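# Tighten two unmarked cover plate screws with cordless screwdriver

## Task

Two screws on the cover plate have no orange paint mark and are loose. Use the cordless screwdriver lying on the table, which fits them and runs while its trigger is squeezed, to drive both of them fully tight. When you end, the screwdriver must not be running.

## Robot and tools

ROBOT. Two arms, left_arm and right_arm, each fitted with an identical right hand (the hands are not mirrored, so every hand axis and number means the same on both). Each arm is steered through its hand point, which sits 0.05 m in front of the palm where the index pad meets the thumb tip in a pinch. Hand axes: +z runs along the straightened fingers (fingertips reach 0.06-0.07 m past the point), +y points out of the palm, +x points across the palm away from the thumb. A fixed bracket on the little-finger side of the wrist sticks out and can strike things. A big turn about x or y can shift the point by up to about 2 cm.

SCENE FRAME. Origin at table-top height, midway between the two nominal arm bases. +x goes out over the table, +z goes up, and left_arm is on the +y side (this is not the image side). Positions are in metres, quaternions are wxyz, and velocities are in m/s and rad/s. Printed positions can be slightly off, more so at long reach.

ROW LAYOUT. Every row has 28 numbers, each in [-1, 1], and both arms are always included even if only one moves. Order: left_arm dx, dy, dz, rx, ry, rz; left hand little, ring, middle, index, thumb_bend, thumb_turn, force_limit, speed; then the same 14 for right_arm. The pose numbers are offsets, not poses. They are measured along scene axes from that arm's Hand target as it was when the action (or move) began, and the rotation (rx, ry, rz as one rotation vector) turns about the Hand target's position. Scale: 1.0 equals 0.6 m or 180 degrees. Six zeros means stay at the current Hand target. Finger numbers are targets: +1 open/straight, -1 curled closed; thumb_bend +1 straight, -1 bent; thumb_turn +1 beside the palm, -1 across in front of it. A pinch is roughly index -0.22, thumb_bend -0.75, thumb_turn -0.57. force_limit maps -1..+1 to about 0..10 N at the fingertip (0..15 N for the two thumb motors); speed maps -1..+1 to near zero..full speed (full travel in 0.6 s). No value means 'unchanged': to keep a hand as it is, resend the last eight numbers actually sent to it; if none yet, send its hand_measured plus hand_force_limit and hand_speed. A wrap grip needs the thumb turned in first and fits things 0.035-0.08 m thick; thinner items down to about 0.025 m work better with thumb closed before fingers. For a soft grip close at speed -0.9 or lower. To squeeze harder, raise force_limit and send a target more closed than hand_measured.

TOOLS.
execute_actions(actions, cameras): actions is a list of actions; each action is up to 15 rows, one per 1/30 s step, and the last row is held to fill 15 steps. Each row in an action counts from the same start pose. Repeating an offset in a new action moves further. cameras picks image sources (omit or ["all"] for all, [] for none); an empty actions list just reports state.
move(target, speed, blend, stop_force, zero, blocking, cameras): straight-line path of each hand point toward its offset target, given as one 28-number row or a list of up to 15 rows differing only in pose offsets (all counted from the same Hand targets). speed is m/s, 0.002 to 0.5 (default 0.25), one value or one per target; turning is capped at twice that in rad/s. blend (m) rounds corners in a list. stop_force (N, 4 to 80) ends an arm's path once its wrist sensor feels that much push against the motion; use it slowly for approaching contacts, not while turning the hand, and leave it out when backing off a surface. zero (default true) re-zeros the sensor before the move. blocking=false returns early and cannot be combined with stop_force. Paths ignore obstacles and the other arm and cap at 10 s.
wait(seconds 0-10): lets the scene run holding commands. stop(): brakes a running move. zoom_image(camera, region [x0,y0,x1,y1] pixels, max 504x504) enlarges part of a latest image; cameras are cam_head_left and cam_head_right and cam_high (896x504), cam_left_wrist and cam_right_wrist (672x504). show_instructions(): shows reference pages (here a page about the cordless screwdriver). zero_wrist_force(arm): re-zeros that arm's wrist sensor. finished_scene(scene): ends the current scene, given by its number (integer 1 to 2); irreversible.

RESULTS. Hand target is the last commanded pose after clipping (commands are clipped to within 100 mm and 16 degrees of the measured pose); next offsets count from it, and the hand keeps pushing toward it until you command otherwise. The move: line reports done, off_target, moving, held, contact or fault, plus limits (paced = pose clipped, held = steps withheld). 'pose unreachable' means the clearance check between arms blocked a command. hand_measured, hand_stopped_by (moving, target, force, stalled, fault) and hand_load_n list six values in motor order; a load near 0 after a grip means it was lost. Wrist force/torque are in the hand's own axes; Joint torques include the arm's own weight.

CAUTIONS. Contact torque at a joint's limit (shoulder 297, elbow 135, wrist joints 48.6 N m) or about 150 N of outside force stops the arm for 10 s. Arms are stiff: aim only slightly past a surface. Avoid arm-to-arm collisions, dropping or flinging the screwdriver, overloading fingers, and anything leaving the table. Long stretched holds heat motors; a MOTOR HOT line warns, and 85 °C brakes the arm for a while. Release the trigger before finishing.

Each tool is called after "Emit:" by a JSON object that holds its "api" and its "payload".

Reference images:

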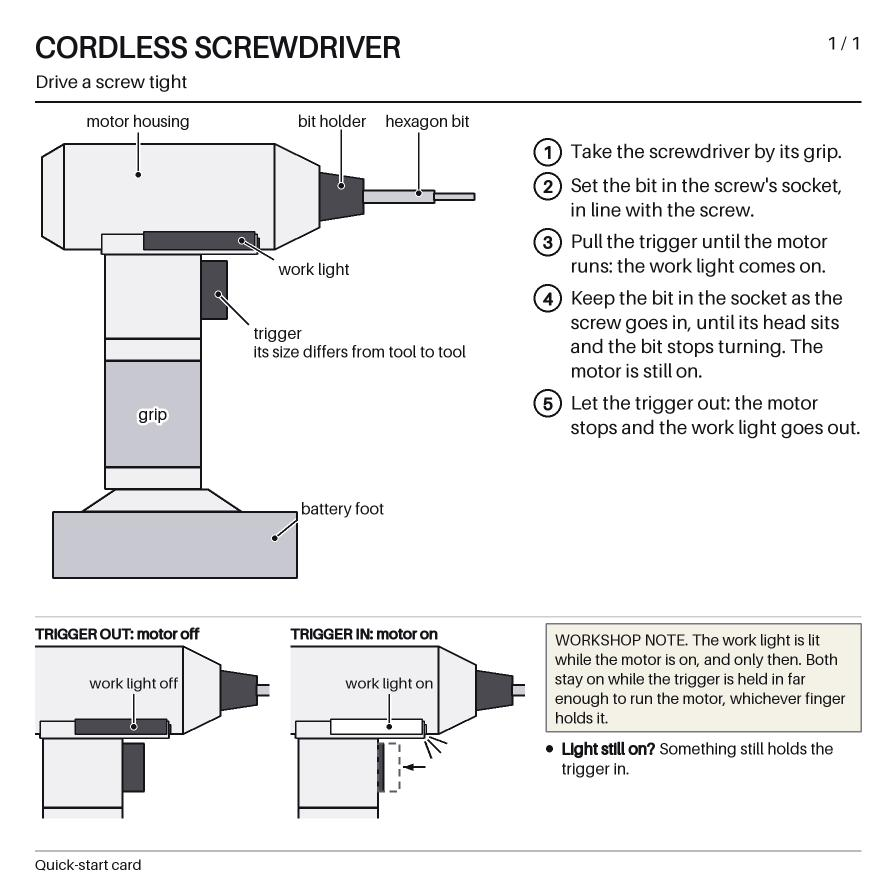

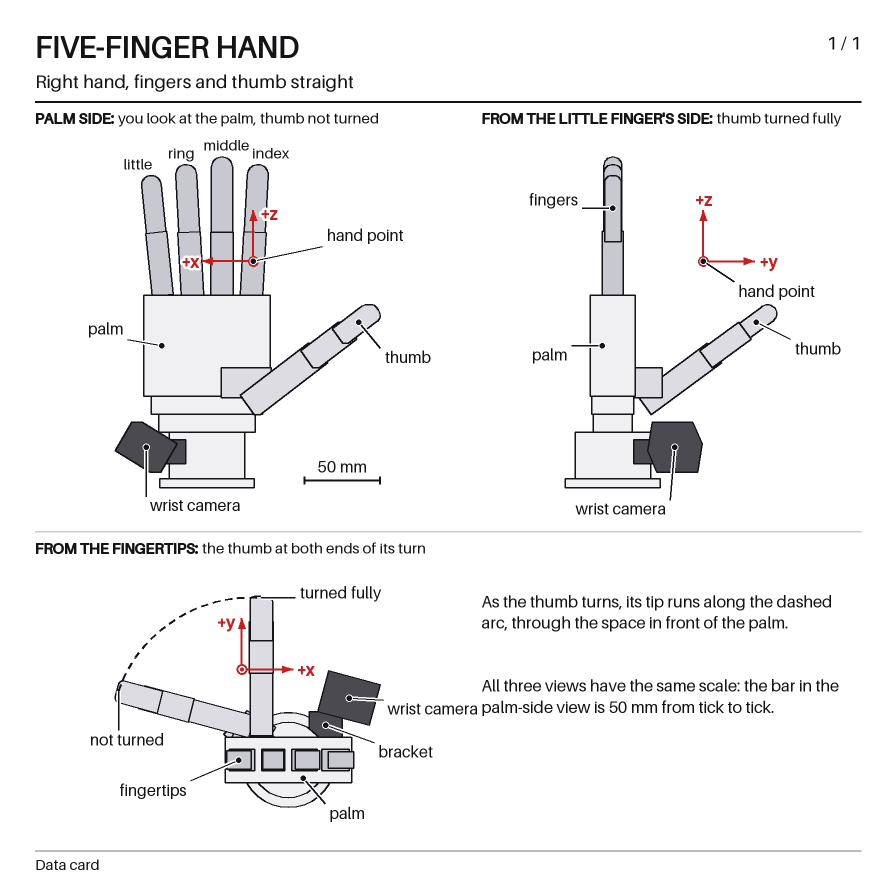

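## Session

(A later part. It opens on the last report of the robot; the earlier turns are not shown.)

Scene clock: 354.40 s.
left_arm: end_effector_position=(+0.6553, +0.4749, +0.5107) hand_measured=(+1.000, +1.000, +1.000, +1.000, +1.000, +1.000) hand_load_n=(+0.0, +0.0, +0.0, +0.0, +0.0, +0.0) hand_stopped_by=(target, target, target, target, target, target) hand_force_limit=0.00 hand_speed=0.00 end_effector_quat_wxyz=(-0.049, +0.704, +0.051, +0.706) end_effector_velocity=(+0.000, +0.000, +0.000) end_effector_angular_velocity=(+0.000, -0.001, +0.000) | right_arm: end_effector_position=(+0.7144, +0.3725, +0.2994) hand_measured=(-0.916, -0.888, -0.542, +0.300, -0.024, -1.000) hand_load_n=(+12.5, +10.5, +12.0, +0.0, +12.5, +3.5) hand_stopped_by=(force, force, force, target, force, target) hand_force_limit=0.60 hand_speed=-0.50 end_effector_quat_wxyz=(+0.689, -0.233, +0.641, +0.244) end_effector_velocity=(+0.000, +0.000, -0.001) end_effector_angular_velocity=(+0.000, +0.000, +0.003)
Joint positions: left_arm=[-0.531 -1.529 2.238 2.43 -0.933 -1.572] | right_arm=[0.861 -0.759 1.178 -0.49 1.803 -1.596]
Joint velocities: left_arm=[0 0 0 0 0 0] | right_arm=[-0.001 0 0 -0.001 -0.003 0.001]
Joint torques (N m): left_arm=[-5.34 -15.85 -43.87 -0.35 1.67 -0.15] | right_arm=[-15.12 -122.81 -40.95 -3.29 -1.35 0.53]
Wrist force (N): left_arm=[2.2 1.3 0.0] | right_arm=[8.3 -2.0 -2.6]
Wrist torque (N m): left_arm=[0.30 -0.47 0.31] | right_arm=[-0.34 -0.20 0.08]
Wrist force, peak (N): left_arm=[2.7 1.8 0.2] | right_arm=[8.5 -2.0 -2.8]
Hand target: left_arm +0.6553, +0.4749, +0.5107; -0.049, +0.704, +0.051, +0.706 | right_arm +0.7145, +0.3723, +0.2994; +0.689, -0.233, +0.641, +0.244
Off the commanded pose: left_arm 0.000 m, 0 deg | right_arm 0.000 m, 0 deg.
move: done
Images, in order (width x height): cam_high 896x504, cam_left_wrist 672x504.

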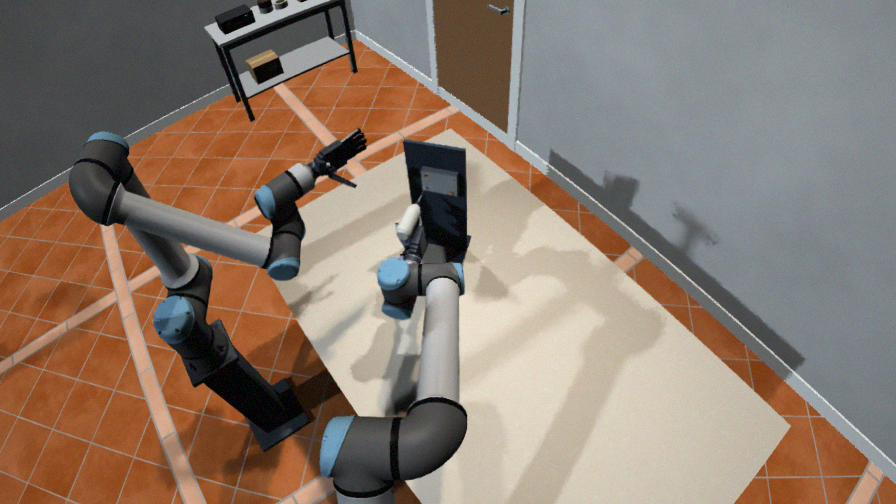

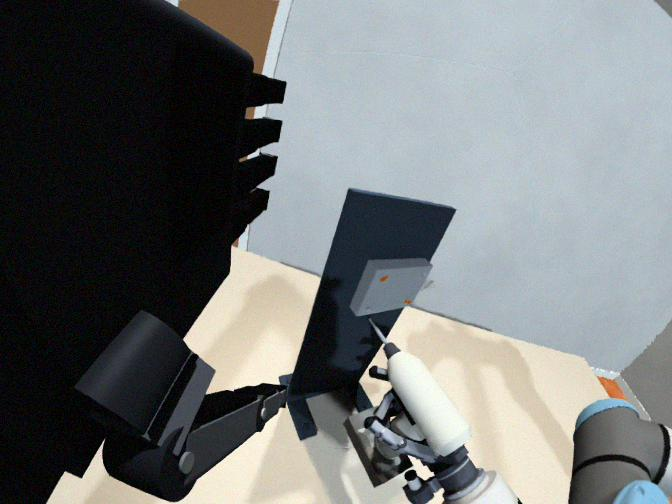

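Emit:
{"api": "move", "payload": {"target": [0,0,0,0,0,0,1,1,1,1,1,1,0,0,0.0120,0.0002,0.0002,0,0,-0.0056,-0.98,-0.98,-0.93,0.3,-0.87,-1,0.6,-0.5], "speed": 0.05, "cameras": ["cam_left_wrist","cam_high"]}}

Emit:
{"api": "zoom_image", "payload": {"camera": "cam_left_wrist", "region": [358, 298, 378, 318]}}

Emit:
{"api": "zoom_image", "payload": {"camera": "cam_left_wrist", "region": [340, 280, 500, 460]}}

Emit:
{"api": "zoom_image", "payload": {"camera": "cam_high", "region": [415, 175, 445, 200]}}

Scene clock: 355.90 s.
left_arm: end_effector_position=(+0.6553, +0.4749, +0.5107) hand_measured=(+1.000, +1.000, +1.000, +1.000, +1.000, +1.000) hand_load_n=(+0.0, +0.0, +0.0, +0.0, +0.0, +0.0) hand_stopped_by=(target, target, target, target, target, target) hand_force_limit=0.00 hand_speed=0.00 end_effector_quat_wxyz=(-0.049, +0.704, +0.051, +0.706) end_effector_velocity=(+0.000, +0.001, +0.000) end_effector_angular_velocity=(-0.001, +0.000, +0.001) | right_arm: end_effector_position=(+0.7218, +0.3725, +0.2995) hand_measured=(-0.916, -0.888, -0.542, +0.300, -0.024, -1.000) hand_load_n=(+12.5, +10.5, +12.0, +0.0, +12.5, +3.5) hand_stopped_by=(force, force, force, target, force, target) hand_force_limit=0.60 hand_speed=-0.50 end_effector_quat_wxyz=(+0.692, -0.227, +0.643, +0.238) end_effector_velocity=(-0.001, +0.000, -0.001) end_effector_angular_velocity=(+0.000, +0.000, +0.003)
Joint positions: left_arm=[-0.531 -1.529 2.238 2.43 -0.933 -1.572] | right_arm=[0.86 -0.752 1.164 -0.484 1.82 -1.597]
Joint velocities: left_arm=[0.001 0 0 0 0 -0.001] | right_arm=[0 0.001 0.001 -0.002 -0.003 0]
Joint torques (N m): left_arm=[-7.17 -16.5 -42.53 -0.46 1.93 0.54] | right_arm=[-11.05 -124.07 -40.15 -3.82 -1.05 -1.54]
Wrist force (N): left_arm=[2.4 1.4 0.1] | right_arm=[8.3 -1.7 -2.8]
Wrist torque (N m): left_arm=[0.31 -0.51 0.32] | right_arm=[-0.28 -0.20 0.09]
Wrist force, peak (N): left_arm=[2.7 1.7 -0.4] | right_arm=[8.7 -1.6 -3.3]
Hand target: left_arm +0.6553, +0.4749, +0.5107; -0.049, +0.704, +0.051, +0.706 | right_arm +0.7217, +0.3725, +0.2995; +0.691, -0.227, +0.643, +0.238
Off the commanded pose: left_arm 0.000 m, 0 deg | right_arm 0.000 m, 0 deg.
move: done
Images, in order (width x height): cam_high 896x504, cam_left_wrist 672x504.

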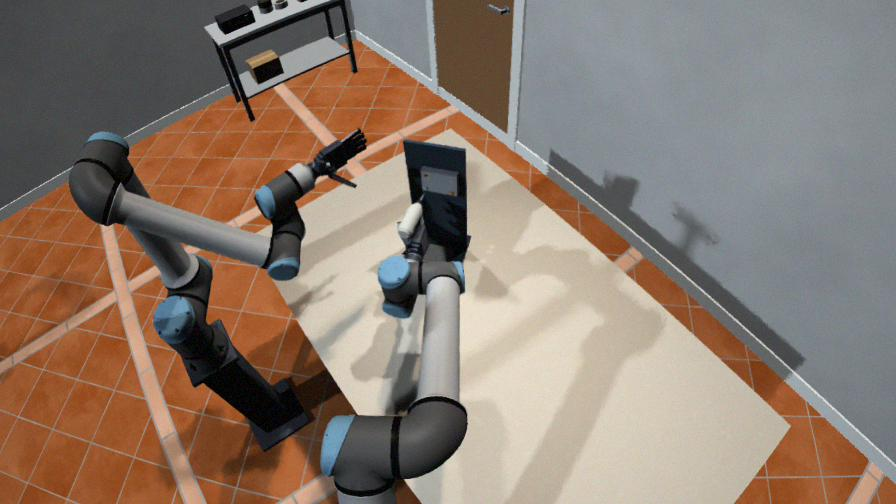

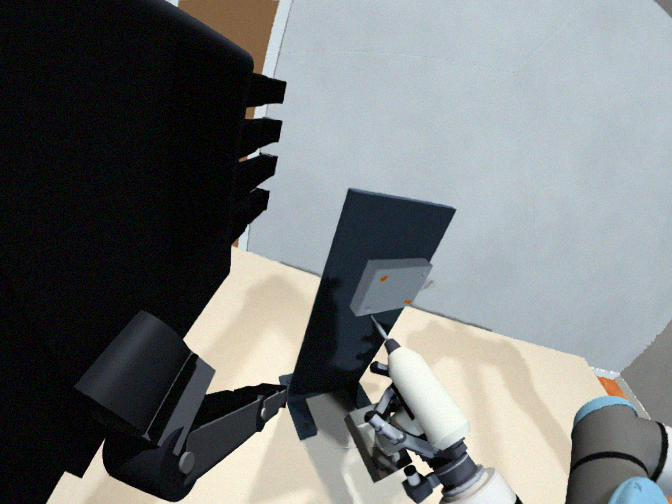

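Scaled by 25.200 from the camera's 672x504 image, which has a finer 960x720 frame.

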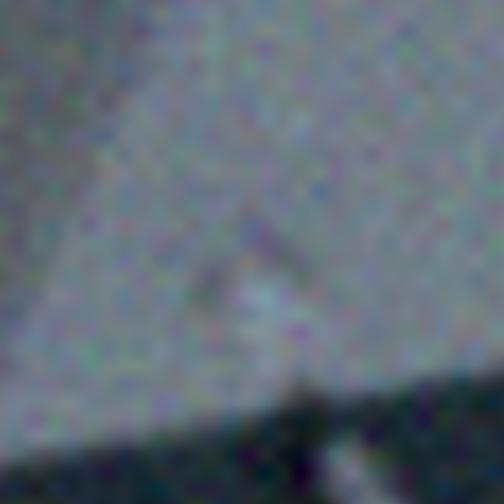

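Scaled by 2.800 from the camera's 672x504 image, which has a finer 960x720 frame.

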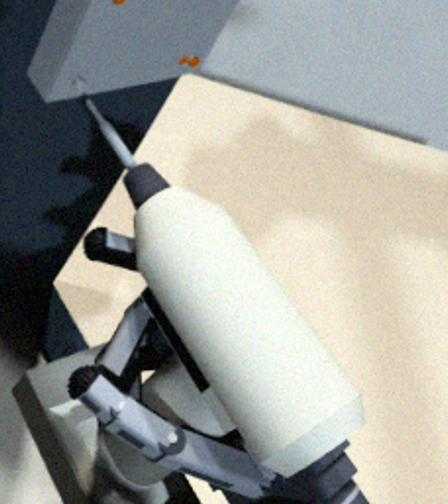

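Scaled by 16.800.

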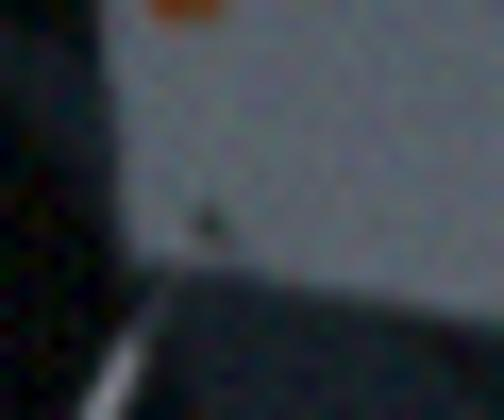

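Emit:
{"api": "move", "payload": {"target": [0,0,0,0,0,0,1,1,1,1,1,1,0,0,0.0016,-0.00262,-0.00374,0,0,0,-0.98,-0.98,-0.93,0.3,-0.87,-1,0.6,-0.5], "speed": 0.05, "cameras": []}}

Emit:
{"api": "move", "payload": {"target": [0,0,0,0,0,0,1,1,1,1,1,1,0,0,0.0137,0.0094,-0.00063,0,0,0,-0.98,-0.98,-0.93,0.3,-0.87,-1,0.6,-0.5], "speed": 0.006, "stop_force": 4, "cameras": ["cam_left_wrist"]}}

Emit:
{"api": "zoom_image", "payload": {"camera": "cam_left_wrist", "region": [358, 298, 378, 318]}}

Scene clock: 357.47 s.
left_arm: end_effector_position=(+0.6553, +0.4749, +0.5107) hand_measured=(+1.000, +1.000, +1.000, +1.000, +1.000, +1.000) hand_load_n=(+0.0, +0.0, +0.0, +0.0, +0.0, +0.0) hand_stopped_by=(target, target, target, target, target, target) hand_force_limit=0.00 hand_speed=0.00 end_effector_quat_wxyz=(-0.049, +0.704, +0.051, +0.706) end_effector_velocity=(+0.000, +0.000, +0.000) end_effector_angular_velocity=(+0.000, +0.001, +0.000) | right_arm: end_effector_position=(+0.7227, +0.3709, +0.2973) hand_measured=(-0.916, -0.888, -0.542, +0.300, -0.024, -1.000) hand_load_n=(+12.0, +10.5, +12.0, +0.0, +12.0, +3.5) hand_stopped_by=(force, force, force, target, force, target) hand_force_limit=0.60 hand_speed=-0.50 end_effector_quat_wxyz=(+0.691, -0.227, +0.643, +0.238) end_effector_velocity=(+0.000, +0.000, +0.000) end_effector_angular_velocity=(-0.002, +0.001, +0.000)
Joint positions: left_arm=[-0.531 -1.529 2.238 2.43 -0.933 -1.572] | right_arm=[0.858 -0.752 1.169 -0.488 1.818 -1.597]
Joint velocities: left_arm=[0 0 0 0.001 0 0] | right_arm=[0 0 0 0.002 0 0]
Joint torques (N m): left_arm=[-4.84 -18.15 -42.24 -0.86 1.62 0.38] | right_arm=[-11.37 -118.81 -45.81 -5.32 -0.69 1.83]
Wrist force (N): left_arm=[2.5 1.6 0.0] | right_arm=[8.0 -2.0 -2.5]
Wrist torque (N m): left_arm=[0.34 -0.51 0.32] | right_arm=[-0.34 -0.16 0.06]
Wrist force, peak (N): left_arm=[2.9 1.4 0.1] | right_arm=[8.7 -2.1 -2.8]
Hand target: left_arm +0.6553, +0.4749, +0.5107; -0.049, +0.704, +0.051, +0.706 | right_arm +0.7227, +0.3709, +0.2973; +0.691, -0.227, +0.643, +0.238
Off the commanded pose: left_arm 0.000 m, 0 deg | right_arm 0.000 m, 0 deg.
move: done
No camera images: "cameras" was empty.

Scene clock: 359.97 s.
left_arm: end_effector_position=(+0.6553, +0.4749, +0.5107) hand_measured=(+1.000, +1.000, +1.000, +1.000, +1.000, +1.000) hand_load_n=(+0.0, +0.0, +0.0, +0.0, +0.0, +0.0) hand_stopped_by=(target, target, target, target, target, target) hand_force_limit=0.00 hand_speed=0.00 end_effector_quat_wxyz=(-0.049, +0.704, +0.051, +0.706) end_effector_velocity=(+0.000, -0.001, +0.000) end_effector_angular_velocity=(+0.001, +0.001, -0.001) | right_arm: end_effector_position=(+0.7309, +0.3765, +0.2968) hand_measured=(-0.916, -0.888, -0.542, +0.300, -0.024, -1.000) hand_load_n=(+12.0, +10.5, +12.0, +0.0, +12.5, +3.5) hand_stopped_by=(force, force, force, target, force, target) hand_force_limit=0.60 hand_speed=-0.50 end_effector_quat_wxyz=(+0.691, -0.227, +0.643, +0.238) end_effector_velocity=(+0.000, +0.000, -0.002) end_effector_angular_velocity=(-0.002, +0.002, +0.000)
Joint positions: left_arm=[-0.531 -1.529 2.238 2.43 -0.933 -1.572] | right_arm=[0.855 -0.737 1.142 -0.476 1.815 -1.597]
Joint velocities: left_arm=[-0.001 0 0 0.001 0 0] | right_arm=[0 0.001 0 0.001 0 0]
Joint torques (N m): left_arm=[-5.1 -19.85 -42.55 -0.85 1.87 1.13] | right_arm=[-6.79 -130.7 -41.13 -6.9 0.22 2.15]
Wrist force (N): left_arm=[2.5 1.4 -0.1] | right_arm=[8.0 -1.9 -2.5]
Wrist torque (N m): left_arm=[0.32 -0.51 0.32] | right_arm=[-0.32 -0.16 0.07]
Wrist force, peak (N): left_arm=[3.0 1.5 -0.1] | right_arm=[8.6 -1.9 -3.1]
Hand target: left_arm +0.6553, +0.4749, +0.5107; -0.049, +0.704, +0.051, +0.706 | right_arm +0.7309, +0.3766, +0.2969; +0.691, -0.227, +0.643, +0.238
Off the commanded pose: left_arm 0.000 m, 0 deg | right_arm 0.000 m, 0 deg.
move: done
Images, in order (width x height): cam_left_wrist 672x504.

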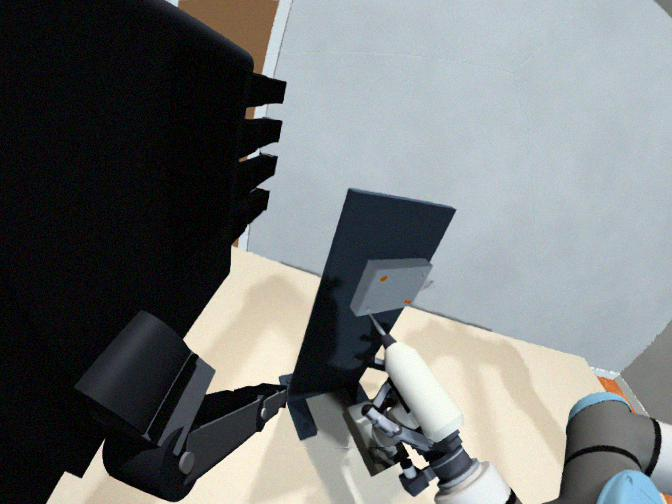

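Scaled by 25.200 from the camera's 672x504 image, which has a finer 960x720 frame.

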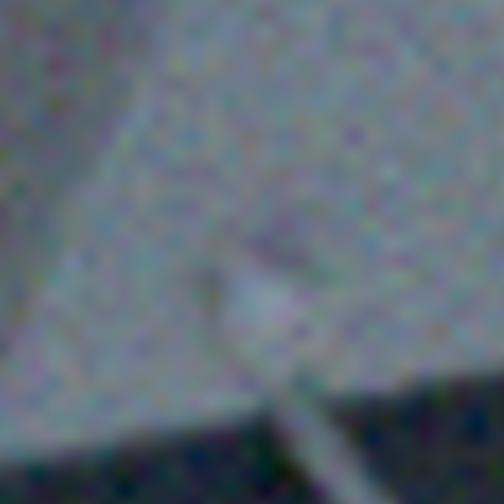

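Emit:
{"api": "move", "payload": {"target": [0,0,0,0,0,0,1,1,1,1,1,1,0,0,0,0.00125,0.0166,0,0,0,-0.98,-0.98,-0.93,0.3,-0.87,-1,0.6,-0.5], "speed": 0.006, "stop_force": 4, "cameras": ["cam_left_wrist"]}}

Emit:
{"api": "zoom_image", "payload": {"camera": "cam_left_wrist", "region": [358, 298, 378, 318]}}

Scene clock: 362.50 s.
left_arm: end_effector_position=(+0.6553, +0.4749, +0.5107) hand_measured=(+1.000, +1.000, +1.000, +1.000, +1.000, +1.000) hand_load_n=(+0.0, +0.0, +0.0, +0.0, +0.0, +0.0) hand_stopped_by=(target, target, target, target, target, target) hand_force_limit=0.00 hand_speed=0.00 end_effector_quat_wxyz=(-0.049, +0.704, +0.051, +0.706) end_effector_velocity=(+0.000, +0.000, +0.000) end_effector_angular_velocity=(-0.001, -0.001, +0.000) | right_arm: end_effector_position=(+0.7309, +0.3773, +0.3069) hand_measured=(-0.916, -0.888, -0.542, +0.300, -0.024, -1.000) hand_load_n=(+7.0, +8.5, +11.0, +0.0, +12.5, +4.0) hand_stopped_by=(force, force, force, target, force, target) hand_force_limit=0.60 hand_speed=-0.50 end_effector_quat_wxyz=(+0.691, -0.227, +0.643, +0.238) end_effector_velocity=(+0.000, +0.000, -0.001) end_effector_angular_velocity=(-0.001, +0.001, +0.000)
Joint positions: left_arm=[-0.531 -1.529 2.238 2.43 -0.933 -1.572] | right_arm=[0.855 -0.743 1.134 -0.462 1.815 -1.597]
Joint velocities: left_arm=[-0.001 0 0 -0.001 0.001 0] | right_arm=[0 0 0 0 0 0]
Joint torques (N m): left_arm=[-2.73 -18.82 -41.59 -0.61 1.49 2.17] | right_arm=[12.93 -116.1 -42.83 -6.4 1.93 -0.68]
Wrist force (N): left_arm=[2.6 1.6 0.2] | right_arm=[8.3 -2.1 -2.5]
Wrist torque (N m): left_arm=[0.33 -0.54 0.33] | right_arm=[-0.22 -0.23 0.11]
Wrist force, peak (N): left_arm=[3.1 1.1 0.2] | right_arm=[9.9 -3.4 -3.2]
Hand target: left_arm +0.6553, +0.4749, +0.5107; -0.049, +0.704, +0.051, +0.706 | right_arm +0.7309, +0.3773, +0.3068; +0.691, -0.227, +0.643, +0.238
Off the commanded pose: left_arm 0.000 m, 0 deg | right_arm 0.000 m, 0 deg.
move: done
Images, in order (width x height): cam_left_wrist 672x504.

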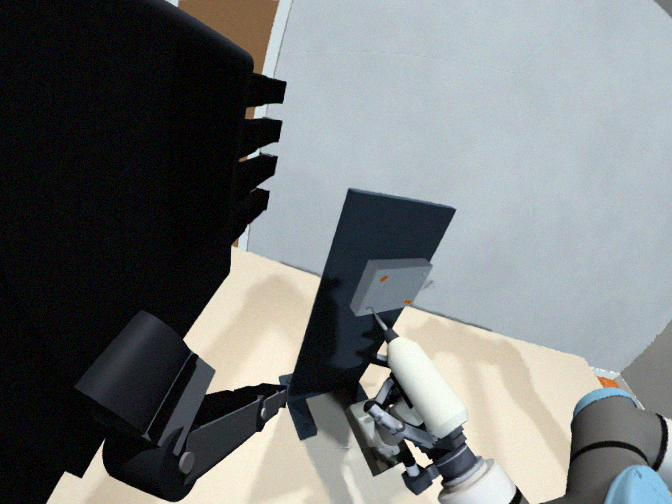

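Scaled by 25.200 from the camera's 672x504 image, which has a finer 960x720 frame.

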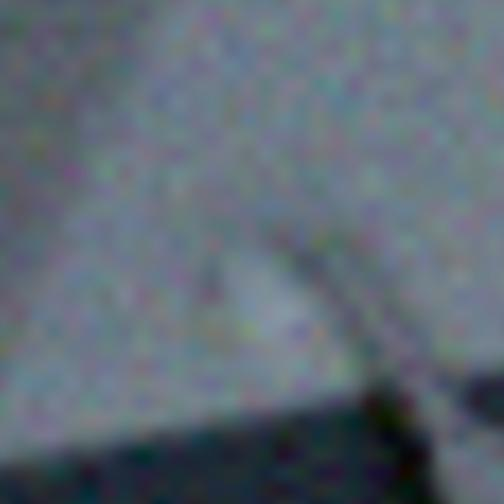

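Emit:
{"api": "move", "payload": {"target": [0,0,0,0,0,0,1,1,1,1,1,1,0,0,-0.0192,-0.0132,0.0009,0,0,0,-0.98,-0.98,-0.93,0.3,-0.87,-1,0.6,-0.5], "speed": 0.03, "cameras": ["cam_left_wrist","cam_high"]}}

Emit:
{"api": "zoom_image", "payload": {"camera": "cam_left_wrist", "region": [358, 298, 378, 318]}}

Emit:
{"api": "zoom_image", "payload": {"camera": "cam_left_wrist", "region": [340, 270, 400, 330]}}

Scene clock: 364.07 s.
left_arm: end_effector_position=(+0.6553, +0.4749, +0.5107) hand_measured=(+1.000, +1.000, +1.000, +1.000, +1.000, +1.000) hand_load_n=(+0.0, +0.0, +0.0, -0.5, +0.0, +0.0) hand_stopped_by=(target, target, target, target, target, target) hand_force_limit=0.00 hand_speed=0.00 end_effector_quat_wxyz=(-0.049, +0.704, +0.051, +0.706) end_effector_velocity=(+0.000, -0.001, +0.000) end_effector_angular_velocity=(+0.000, +0.000, -0.001) | right_arm: end_effector_position=(+0.7193, +0.3694, +0.3075) hand_measured=(-0.916, -0.888, -0.542, +0.300, -0.024, -1.000) hand_load_n=(+7.0, +8.5, +11.0, +0.0, +13.0, +4.0) hand_stopped_by=(force, force, force, target, force, target) hand_force_limit=0.60 hand_speed=-0.50 end_effector_quat_wxyz=(+0.692, -0.227, +0.643, +0.238) end_effector_velocity=(+0.001, +0.001, +0.001) end_effector_angular_velocity=(+0.001, -0.001, +0.000)
Joint positions: left_arm=[-0.531 -1.529 2.238 2.43 -0.933 -1.572] | right_arm=[0.86 -0.764 1.172 -0.479 1.82 -1.597]
Joint velocities: left_arm=[-0.001 0 0 0 0 0] | right_arm=[0 0.001 -0.003 0 0 0]
Joint torques (N m): left_arm=[-6.25 -20.74 -41.54 -1.67 1.72 2.24] | right_arm=[-1.68 -109.21 -53.09 -2.43 0.2 -1.91]
Wrist force (N): left_arm=[2.3 1.6 0.0] | right_arm=[8.6 -2.1 -2.4]
Wrist torque (N m): left_arm=[0.34 -0.48 0.32] | right_arm=[-0.36 -0.26 0.10]
Wrist force, peak (N): left_arm=[2.8 1.6 0.1] | right_arm=[8.6 -1.9 -2.9]
Hand target: left_arm +0.6553, +0.4749, +0.5107; -0.049, +0.704, +0.051, +0.706 | right_arm +0.7194, +0.3694, +0.3074; +0.691, -0.227, +0.643, +0.238
Off the commanded pose: left_arm 0.000 m, 0 deg | right_arm 0.000 m, 0 deg.
move: done
Images, in order (width x height): cam_high 896x504, cam_left_wrist 672x504.

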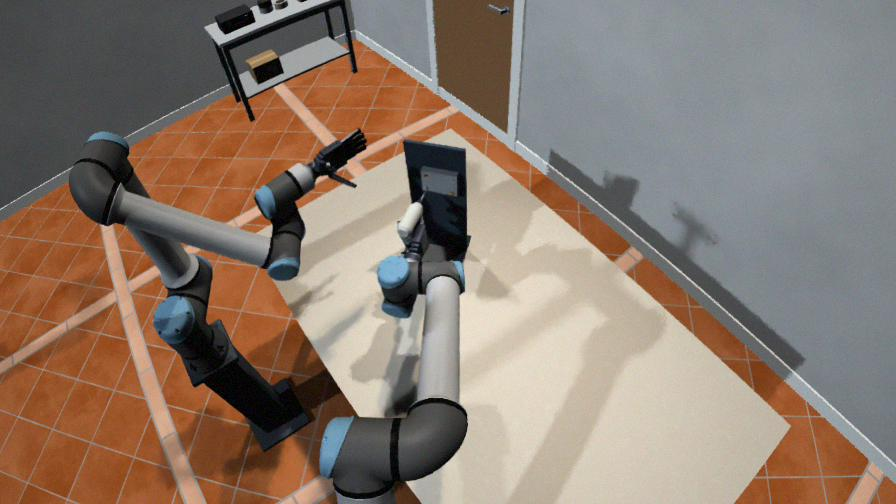

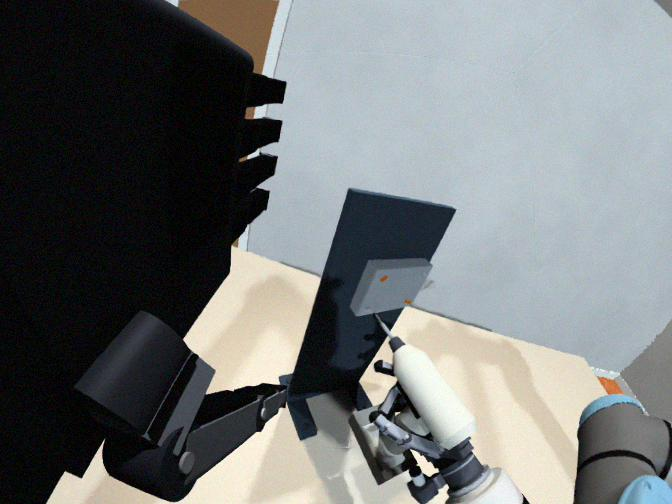

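Scaled by 25.200 from the camera's 672x504 image, which has a finer 960x720 frame.

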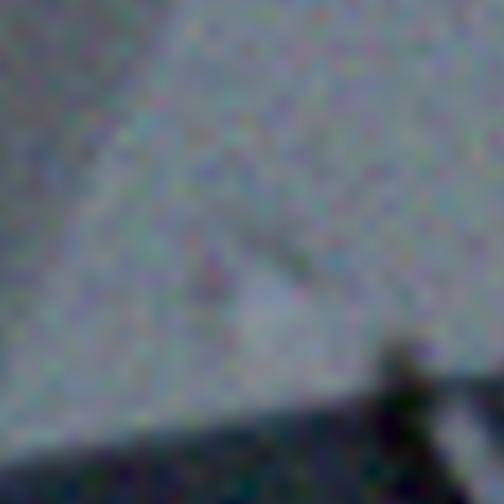

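Scaled by 8.400 from the camera's 672x504 image, which has a finer 960x720 frame.

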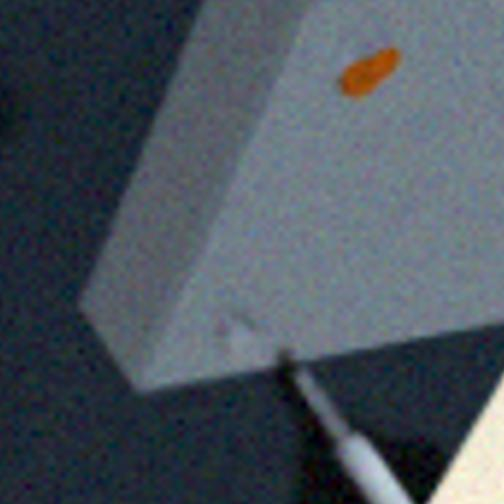

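Emit:
{"api": "zoom_image", "payload": {"camera": "cam_left_wrist", "region": [360, 300, 480, 420]}}

Emit:
{"api": "zoom_image", "payload": {"camera": "cam_left_wrist", "region": [364, 302, 394, 332]}}

Emit:
{"api": "zoom_image", "payload": {"camera": "cam_high", "region": [405, 165, 445, 205]}}

Scaled by 4.200 from the camera's 672x504 image, which has a finer 960x720 frame.

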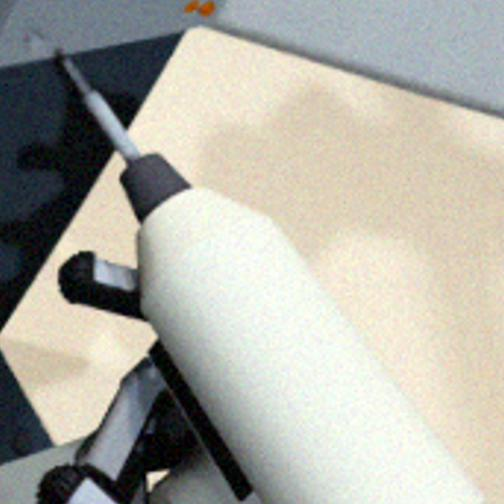

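Scaled by 16.800 from the camera's 672x504 image, which has a finer 960x720 frame.

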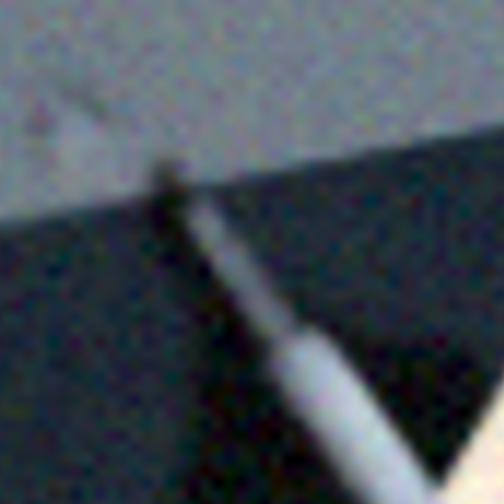

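Scaled by 12.600.

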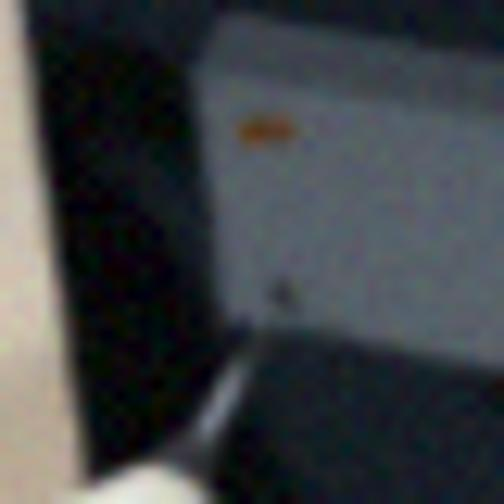

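Emit:
{"api": "move", "payload": {"target": [0,0,0,0,0,0,1,1,1,1,1,1,0,0,0.0011,-0.0027,-0.0144,0,0,0,-1,-1,-0.96,0.3,-0.9,-1,0.75,-0.6], "speed": 0.03, "cameras": ["cam_left_wrist"]}}

Emit:
{"api": "zoom_image", "payload": {"camera": "cam_left_wrist", "region": [358, 298, 388, 328]}}

Emit:
{"api": "zoom_image", "payload": {"camera": "cam_left_wrist", "region": [360, 300, 480, 420]}}

Scene clock: 365.80 s.
left_arm: end_effector_position=(+0.6553, +0.4749, +0.5107) hand_measured=(+1.000, +1.000, +1.000, +1.000, +1.000, +1.000) hand_load_n=(+0.0, +0.0, +0.0, +0.0, +0.0, +0.0) hand_stopped_by=(target, target, target, target, target, target) hand_force_limit=0.00 hand_speed=0.00 end_effector_quat_wxyz=(-0.049, +0.704, +0.051, +0.706) end_effector_velocity=(+0.000, +0.000, +0.000) end_effector_angular_velocity=(+0.000, +0.000, +0.000) | right_arm: end_effector_position=(+0.7201, +0.3677, +0.2985) hand_measured=(-0.926, -0.894, -0.542, +0.300, -0.024, -1.000) hand_load_n=(+13.5, +11.0, +10.5, +0.0, +12.5, +4.0) hand_stopped_by=(force, force, force, target, force, target) hand_force_limit=0.75 hand_speed=-0.60 end_effector_quat_wxyz=(+0.691, -0.227, +0.643, +0.238) end_effector_velocity=(+0.000, +0.000, -0.001) end_effector_angular_velocity=(+0.000, +0.000, +0.000)
Joint positions: left_arm=[-0.531 -1.529 2.238 2.43 -0.933 -1.572] | right_arm=[0.858 -0.76 1.18 -0.492 1.818 -1.597]
Joint velocities: left_arm=[-0.001 0 0 0 0.001 0] | right_arm=[0 0.001 -0.001 0 0 0]
Joint torques (N m): left_arm=[-4.89 -18.35 -41.28 -1.68 1.46 2.76] | right_arm=[-10.17 -121.87 -49.5 -3.05 -1.06 1.31]
Wrist force (N): left_arm=[2.4 1.5 0.0] | right_arm=[8.4 -1.8 -2.6]
Wrist torque (N m): left_arm=[0.33 -0.50 0.32] | right_arm=[-0.30 -0.22 0.09]
Wrist force, peak (N): left_arm=[2.8 1.7 -0.1] | right_arm=[8.9 -1.7 -2.9]
Hand target: left_arm +0.6553, +0.4749, +0.5107; -0.049, +0.704, +0.051, +0.706 | right_arm +0.7200, +0.3677, +0.2987; +0.691, -0.227, +0.643, +0.238
Off the commanded pose: left_arm 0.000 m, 0 deg | right_arm 0.000 m, 0 deg.
move: done
Images, in order (width x height): cam_left_wrist 672x504.

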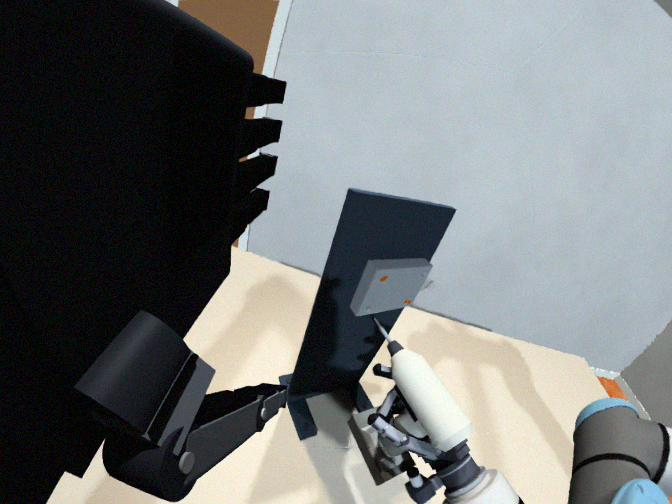

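Scaled by 16.800 from the camera's 672x504 image, which has a finer 960x720 frame.

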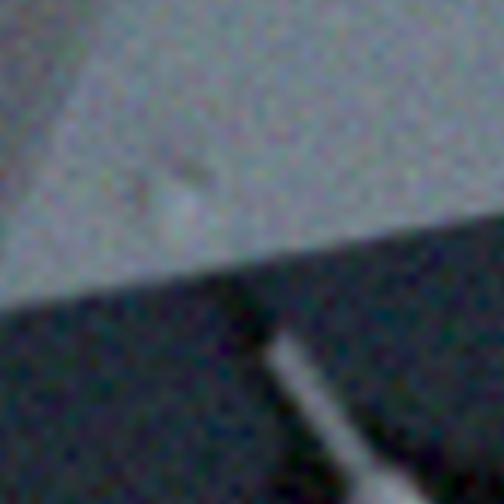

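Scaled by 4.200 from the camera's 672x504 image, which has a finer 960x720 frame.

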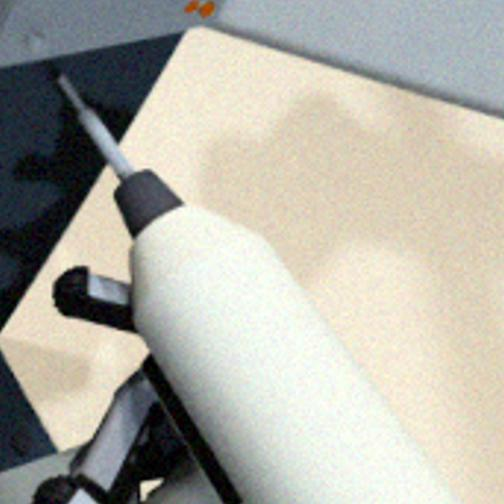

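Emit:
{"api": "move", "payload": {"target": [0,0,0,0,0,0,1,1,1,1,1,1,0,0,0,0.0028,0.0365,0,0,0,-1,-1,-0.96,0.3,-0.9,-1,0.75,-0.6], "speed": 0.05, "cameras": ["cam_left_wrist","cam_high","cam_head_left"]}}

Emit:
{"api": "zoom_image", "payload": {"camera": "cam_left_wrist", "region": [358, 290, 388, 320]}}

Emit:
{"api": "zoom_image", "payload": {"camera": "cam_left_wrist", "region": [350, 255, 440, 345]}}

Emit:
{"api": "zoom_image", "payload": {"camera": "cam_high", "region": [410, 165, 440, 195]}}

Emit:
{"api": "zoom_image", "payload": {"camera": "cam_head_left", "region": [300, 0, 804, 504]}}

Scene clock: 367.07 s.
left_arm: end_effector_position=(+0.6553, +0.4749, +0.5107) hand_measured=(+1.000, +1.000, +1.000, +1.000, +1.000, +1.000) hand_load_n=(+0.0, +0.5, +0.0, +0.0, +0.0, +0.0) hand_stopped_by=(target, target, target, target, target, target) hand_force_limit=0.00 hand_speed=0.00 end_effector_quat_wxyz=(-0.049, +0.704, +0.051, +0.706) end_effector_velocity=(+0.000, +0.000, +0.000) end_effector_angular_velocity=(-0.001, -0.001, +0.000) | right_arm: end_effector_position=(+0.7201, +0.3694, +0.3209) hand_measured=(-0.926, -0.894, -0.542, +0.300, -0.024, -1.000) hand_load_n=(+13.5, +11.0, +10.5, +0.0, +12.5, +4.0) hand_stopped_by=(force, force, force, target, force, target) hand_force_limit=0.75 hand_speed=-0.60 end_effector_quat_wxyz=(+0.691, -0.227, +0.643, +0.238) end_effector_velocity=(+0.000, +0.000, -0.004) end_effector_angular_velocity=(-0.001, +0.000, +0.000)
Joint positions: left_arm=[-0.531 -1.529 2.238 2.43 -0.933 -1.572] | right_arm=[0.859 -0.773 1.162 -0.461 1.819 -1.597]
Joint velocities: left_arm=[0 0 0 -0.001 0 -0.001] | right_arm=[0 0.003 0.003 -0.005 0 0]
Joint torques (N m): left_arm=[-2.46 -17.68 -40.26 -2.18 1.03 2.04] | right_arm=[12.31 -108.54 -41.5 -7.45 1.82 -1.17]
Wrist force (N): left_arm=[2.3 1.1 -0.1] | right_arm=[8.6 -1.6 -3.0]
Wrist torque (N m): left_arm=[0.28 -0.49 0.30] | right_arm=[-0.25 -0.23 0.11]
Wrist force, peak (N): left_arm=[2.8 1.4 0.0] | right_arm=[9.7 -2.2 -3.0]
Hand target: left_arm +0.6553, +0.4749, +0.5107; -0.049, +0.704, +0.051, +0.706 | right_arm +0.7200, +0.3694, +0.3206; +0.691, -0.227, +0.643, +0.238
Off the commanded pose: left_arm 0.000 m, 0 deg | right_arm 0.000 m, 0 deg.
move: done
Images, in order (width x height): cam_head_left 896x504, cam_high 896x504, cam_left_wrist 672x504.

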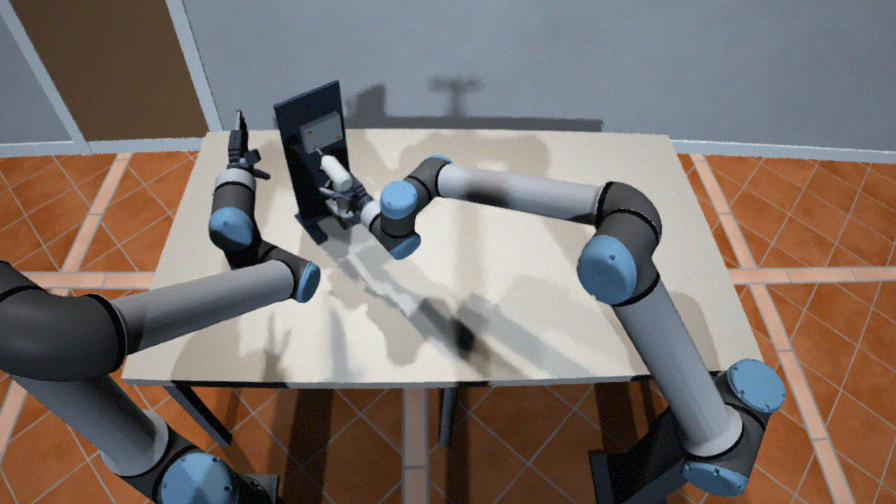

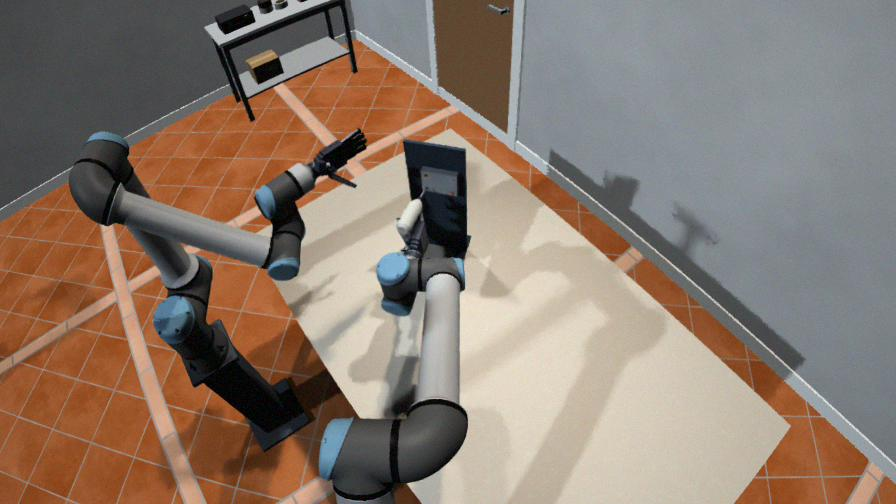

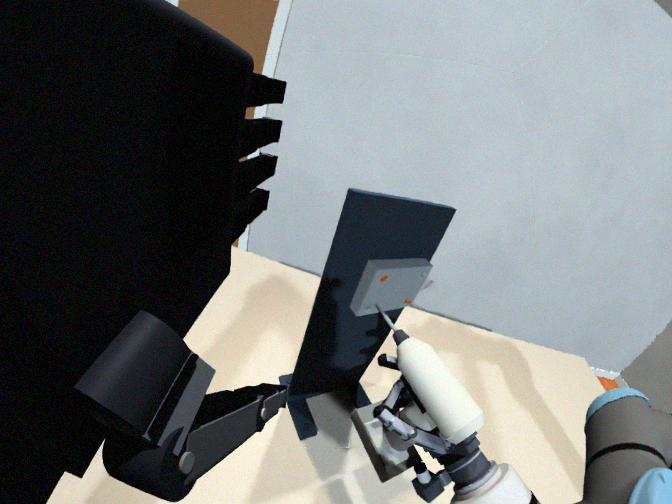

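Scaled by 16.800 from the camera's 672x504 image, which has a finer 960x720 frame.

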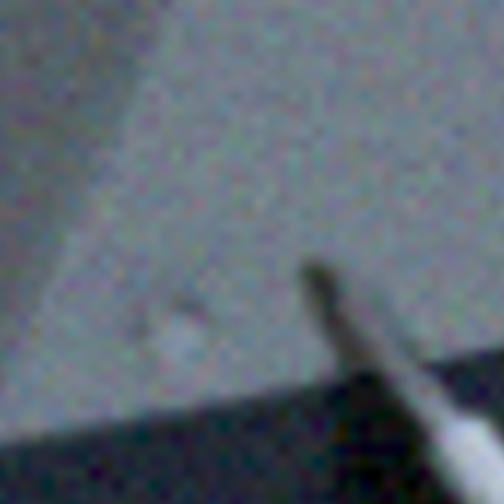

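Scaled by 5.600 from the camera's 672x504 image, which has a finer 960x720 frame.

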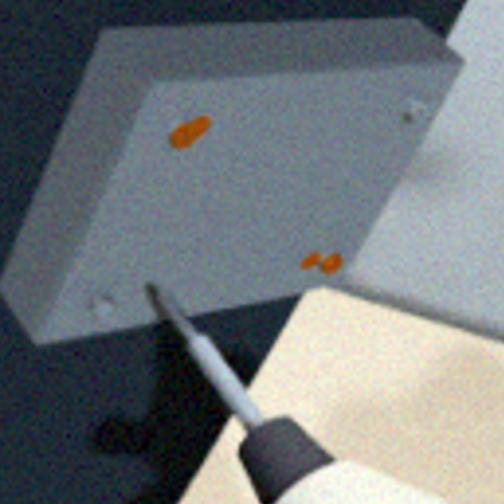

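Scaled by 16.800.

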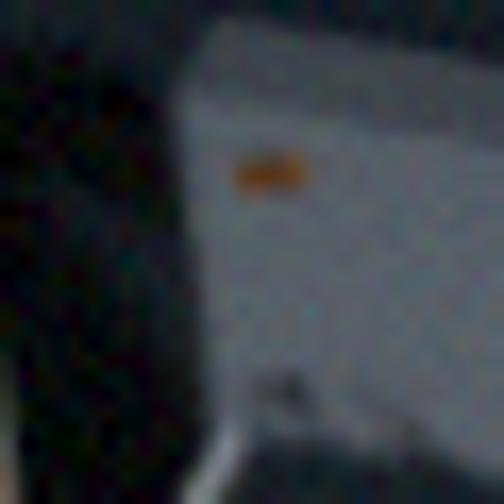

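Scaled by 1.000.

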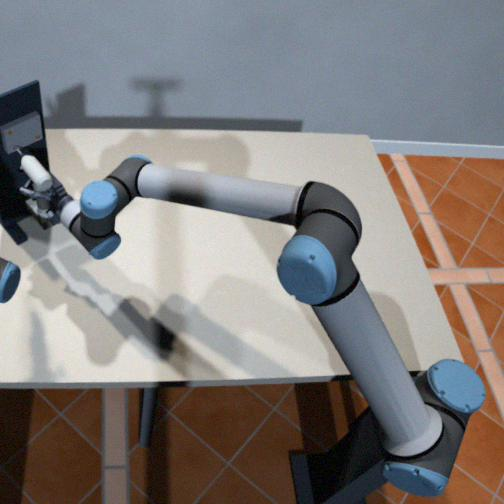

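Emit:
{"api": "zoom_image", "payload": {"camera": "cam_left_wrist", "region": [370, 300, 410, 340]}}

Emit:
{"api": "zoom_image", "payload": {"camera": "cam_left_wrist", "region": [370, 300, 490, 420]}}

Scaled by 12.600 from the camera's 672x504 image, which has a finer 960x720 frame.

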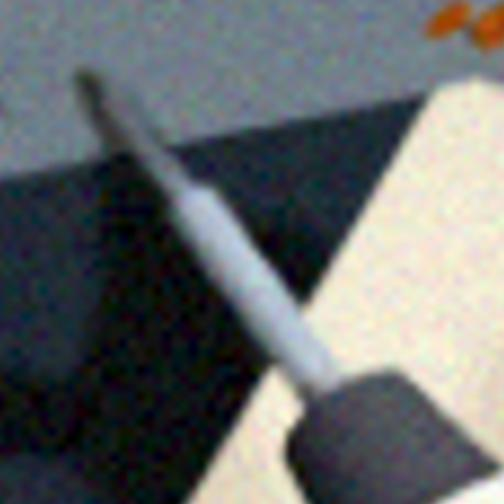

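Scaled by 4.200 from the camera's 672x504 image, which has a finer 960x720 frame.

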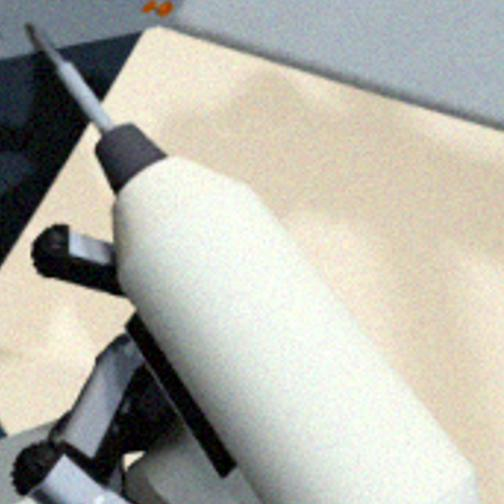

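Emit:
{"api": "move", "payload": {"target": [0,0,0,0,0,0,1,1,1,1,1,1,0,0,-0.0031,0.0076,0,0,0,-0.014,-1,-1,-0.96,0.3,-0.9,-1,0.75,-0.6], "speed": 0.05, "cameras": ["cam_left_wrist"]}}

Emit:
{"api": "zoom_image", "payload": {"camera": "cam_left_wrist", "region": [370, 300, 410, 340]}}

Emit:
{"api": "zoom_image", "payload": {"camera": "cam_left_wrist", "region": [350, 250, 440, 340]}}

Scene clock: 368.57 s.
left_arm: end_effector_position=(+0.6553, +0.4749, +0.5107) hand_measured=(+1.000, +1.000, +1.000, +1.000, +1.000, +1.000) hand_load_n=(+0.0, +0.0, +0.0, +0.0, +0.0, +0.0) hand_stopped_by=(target, target, target, target, target, target) hand_force_limit=0.00 hand_speed=0.00 end_effector_quat_wxyz=(-0.049, +0.704, +0.051, +0.706) end_effector_velocity=(+0.000, +0.001, +0.000) end_effector_angular_velocity=(+0.001, +0.000, +0.001) | right_arm: end_effector_position=(+0.7180, +0.3741, +0.3205) hand_measured=(-0.926, -0.894, -0.542, +0.300, -0.024, -1.000) hand_load_n=(+13.5, +11.0, +10.5, +0.0, +12.5, +4.0) hand_stopped_by=(force, force, force, target, force, target) hand_force_limit=0.75 hand_speed=-0.60 end_effector_quat_wxyz=(+0.696, -0.213, +0.648, +0.222) end_effector_velocity=(+0.000, +0.000, -0.003) end_effector_angular_velocity=(-0.003, +0.002, +0.002)
Joint positions: left_arm=[-0.531 -1.529 2.238 2.43 -0.933 -1.572] | right_arm=[0.876 -0.763 1.144 -0.454 1.879 -1.602]
Joint velocities: left_arm=[0.001 -0.001 0 0 0 0.001] | right_arm=[-0.001 0.001 0.002 0.001 -0.003 0]
Joint torques (N m): left_arm=[-0.53 -20.65 -40.47 -2.08 1.44 2] | right_arm=[-15.16 -128.7 -40.63 -4.94 -1.36 0.25]
Wrist force (N): left_arm=[2.5 1.5 -0.1] | right_arm=[8.4 -1.9 -2.6]
Wrist torque (N m): left_arm=[0.33 -0.51 0.32] | right_arm=[-0.32 -0.22 0.08]
Wrist force, peak (N): left_arm=[3.0 1.3 -0.3] | right_arm=[8.8 -1.6 -2.8]
Hand target: left_arm +0.6553, +0.4749, +0.5107; -0.049, +0.704, +0.051, +0.706 | right_arm +0.7182, +0.3740, +0.3206; +0.697, -0.213, +0.648, +0.222
Off the commanded pose: left_arm 0.000 m, 0 deg | right_arm 0.000 m, 0 deg.
move: done
Images, in order (width x height): cam_left_wrist 672x504.

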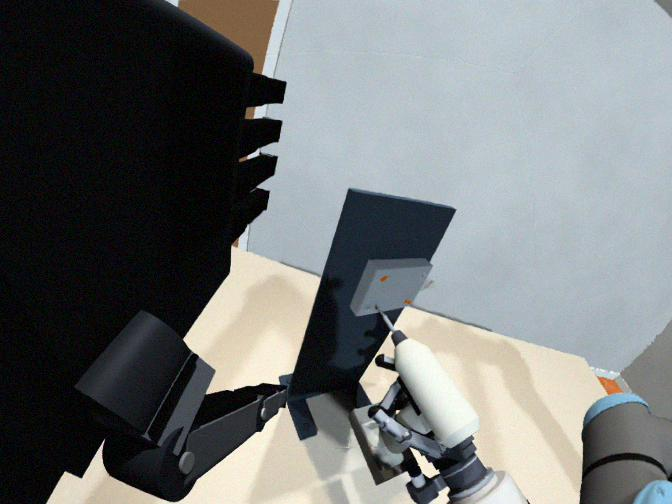

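Scaled by 12.600 from the camera's 672x504 image, which has a finer 960x720 frame.

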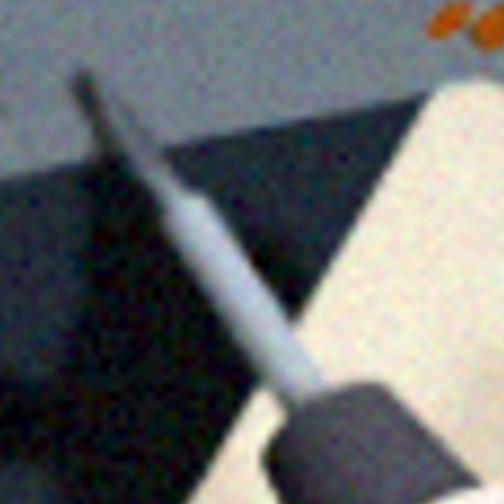

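Scaled by 5.600 from the camera's 672x504 image, which has a finer 960x720 frame.

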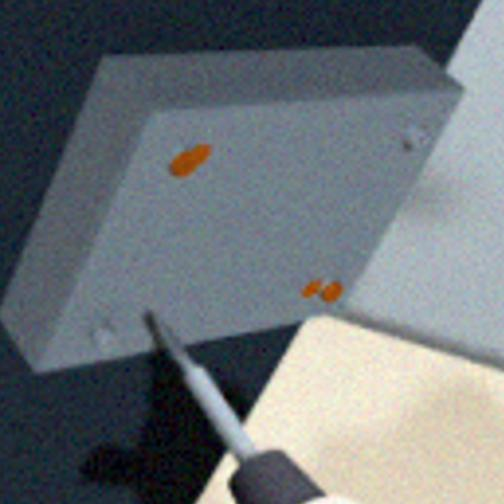

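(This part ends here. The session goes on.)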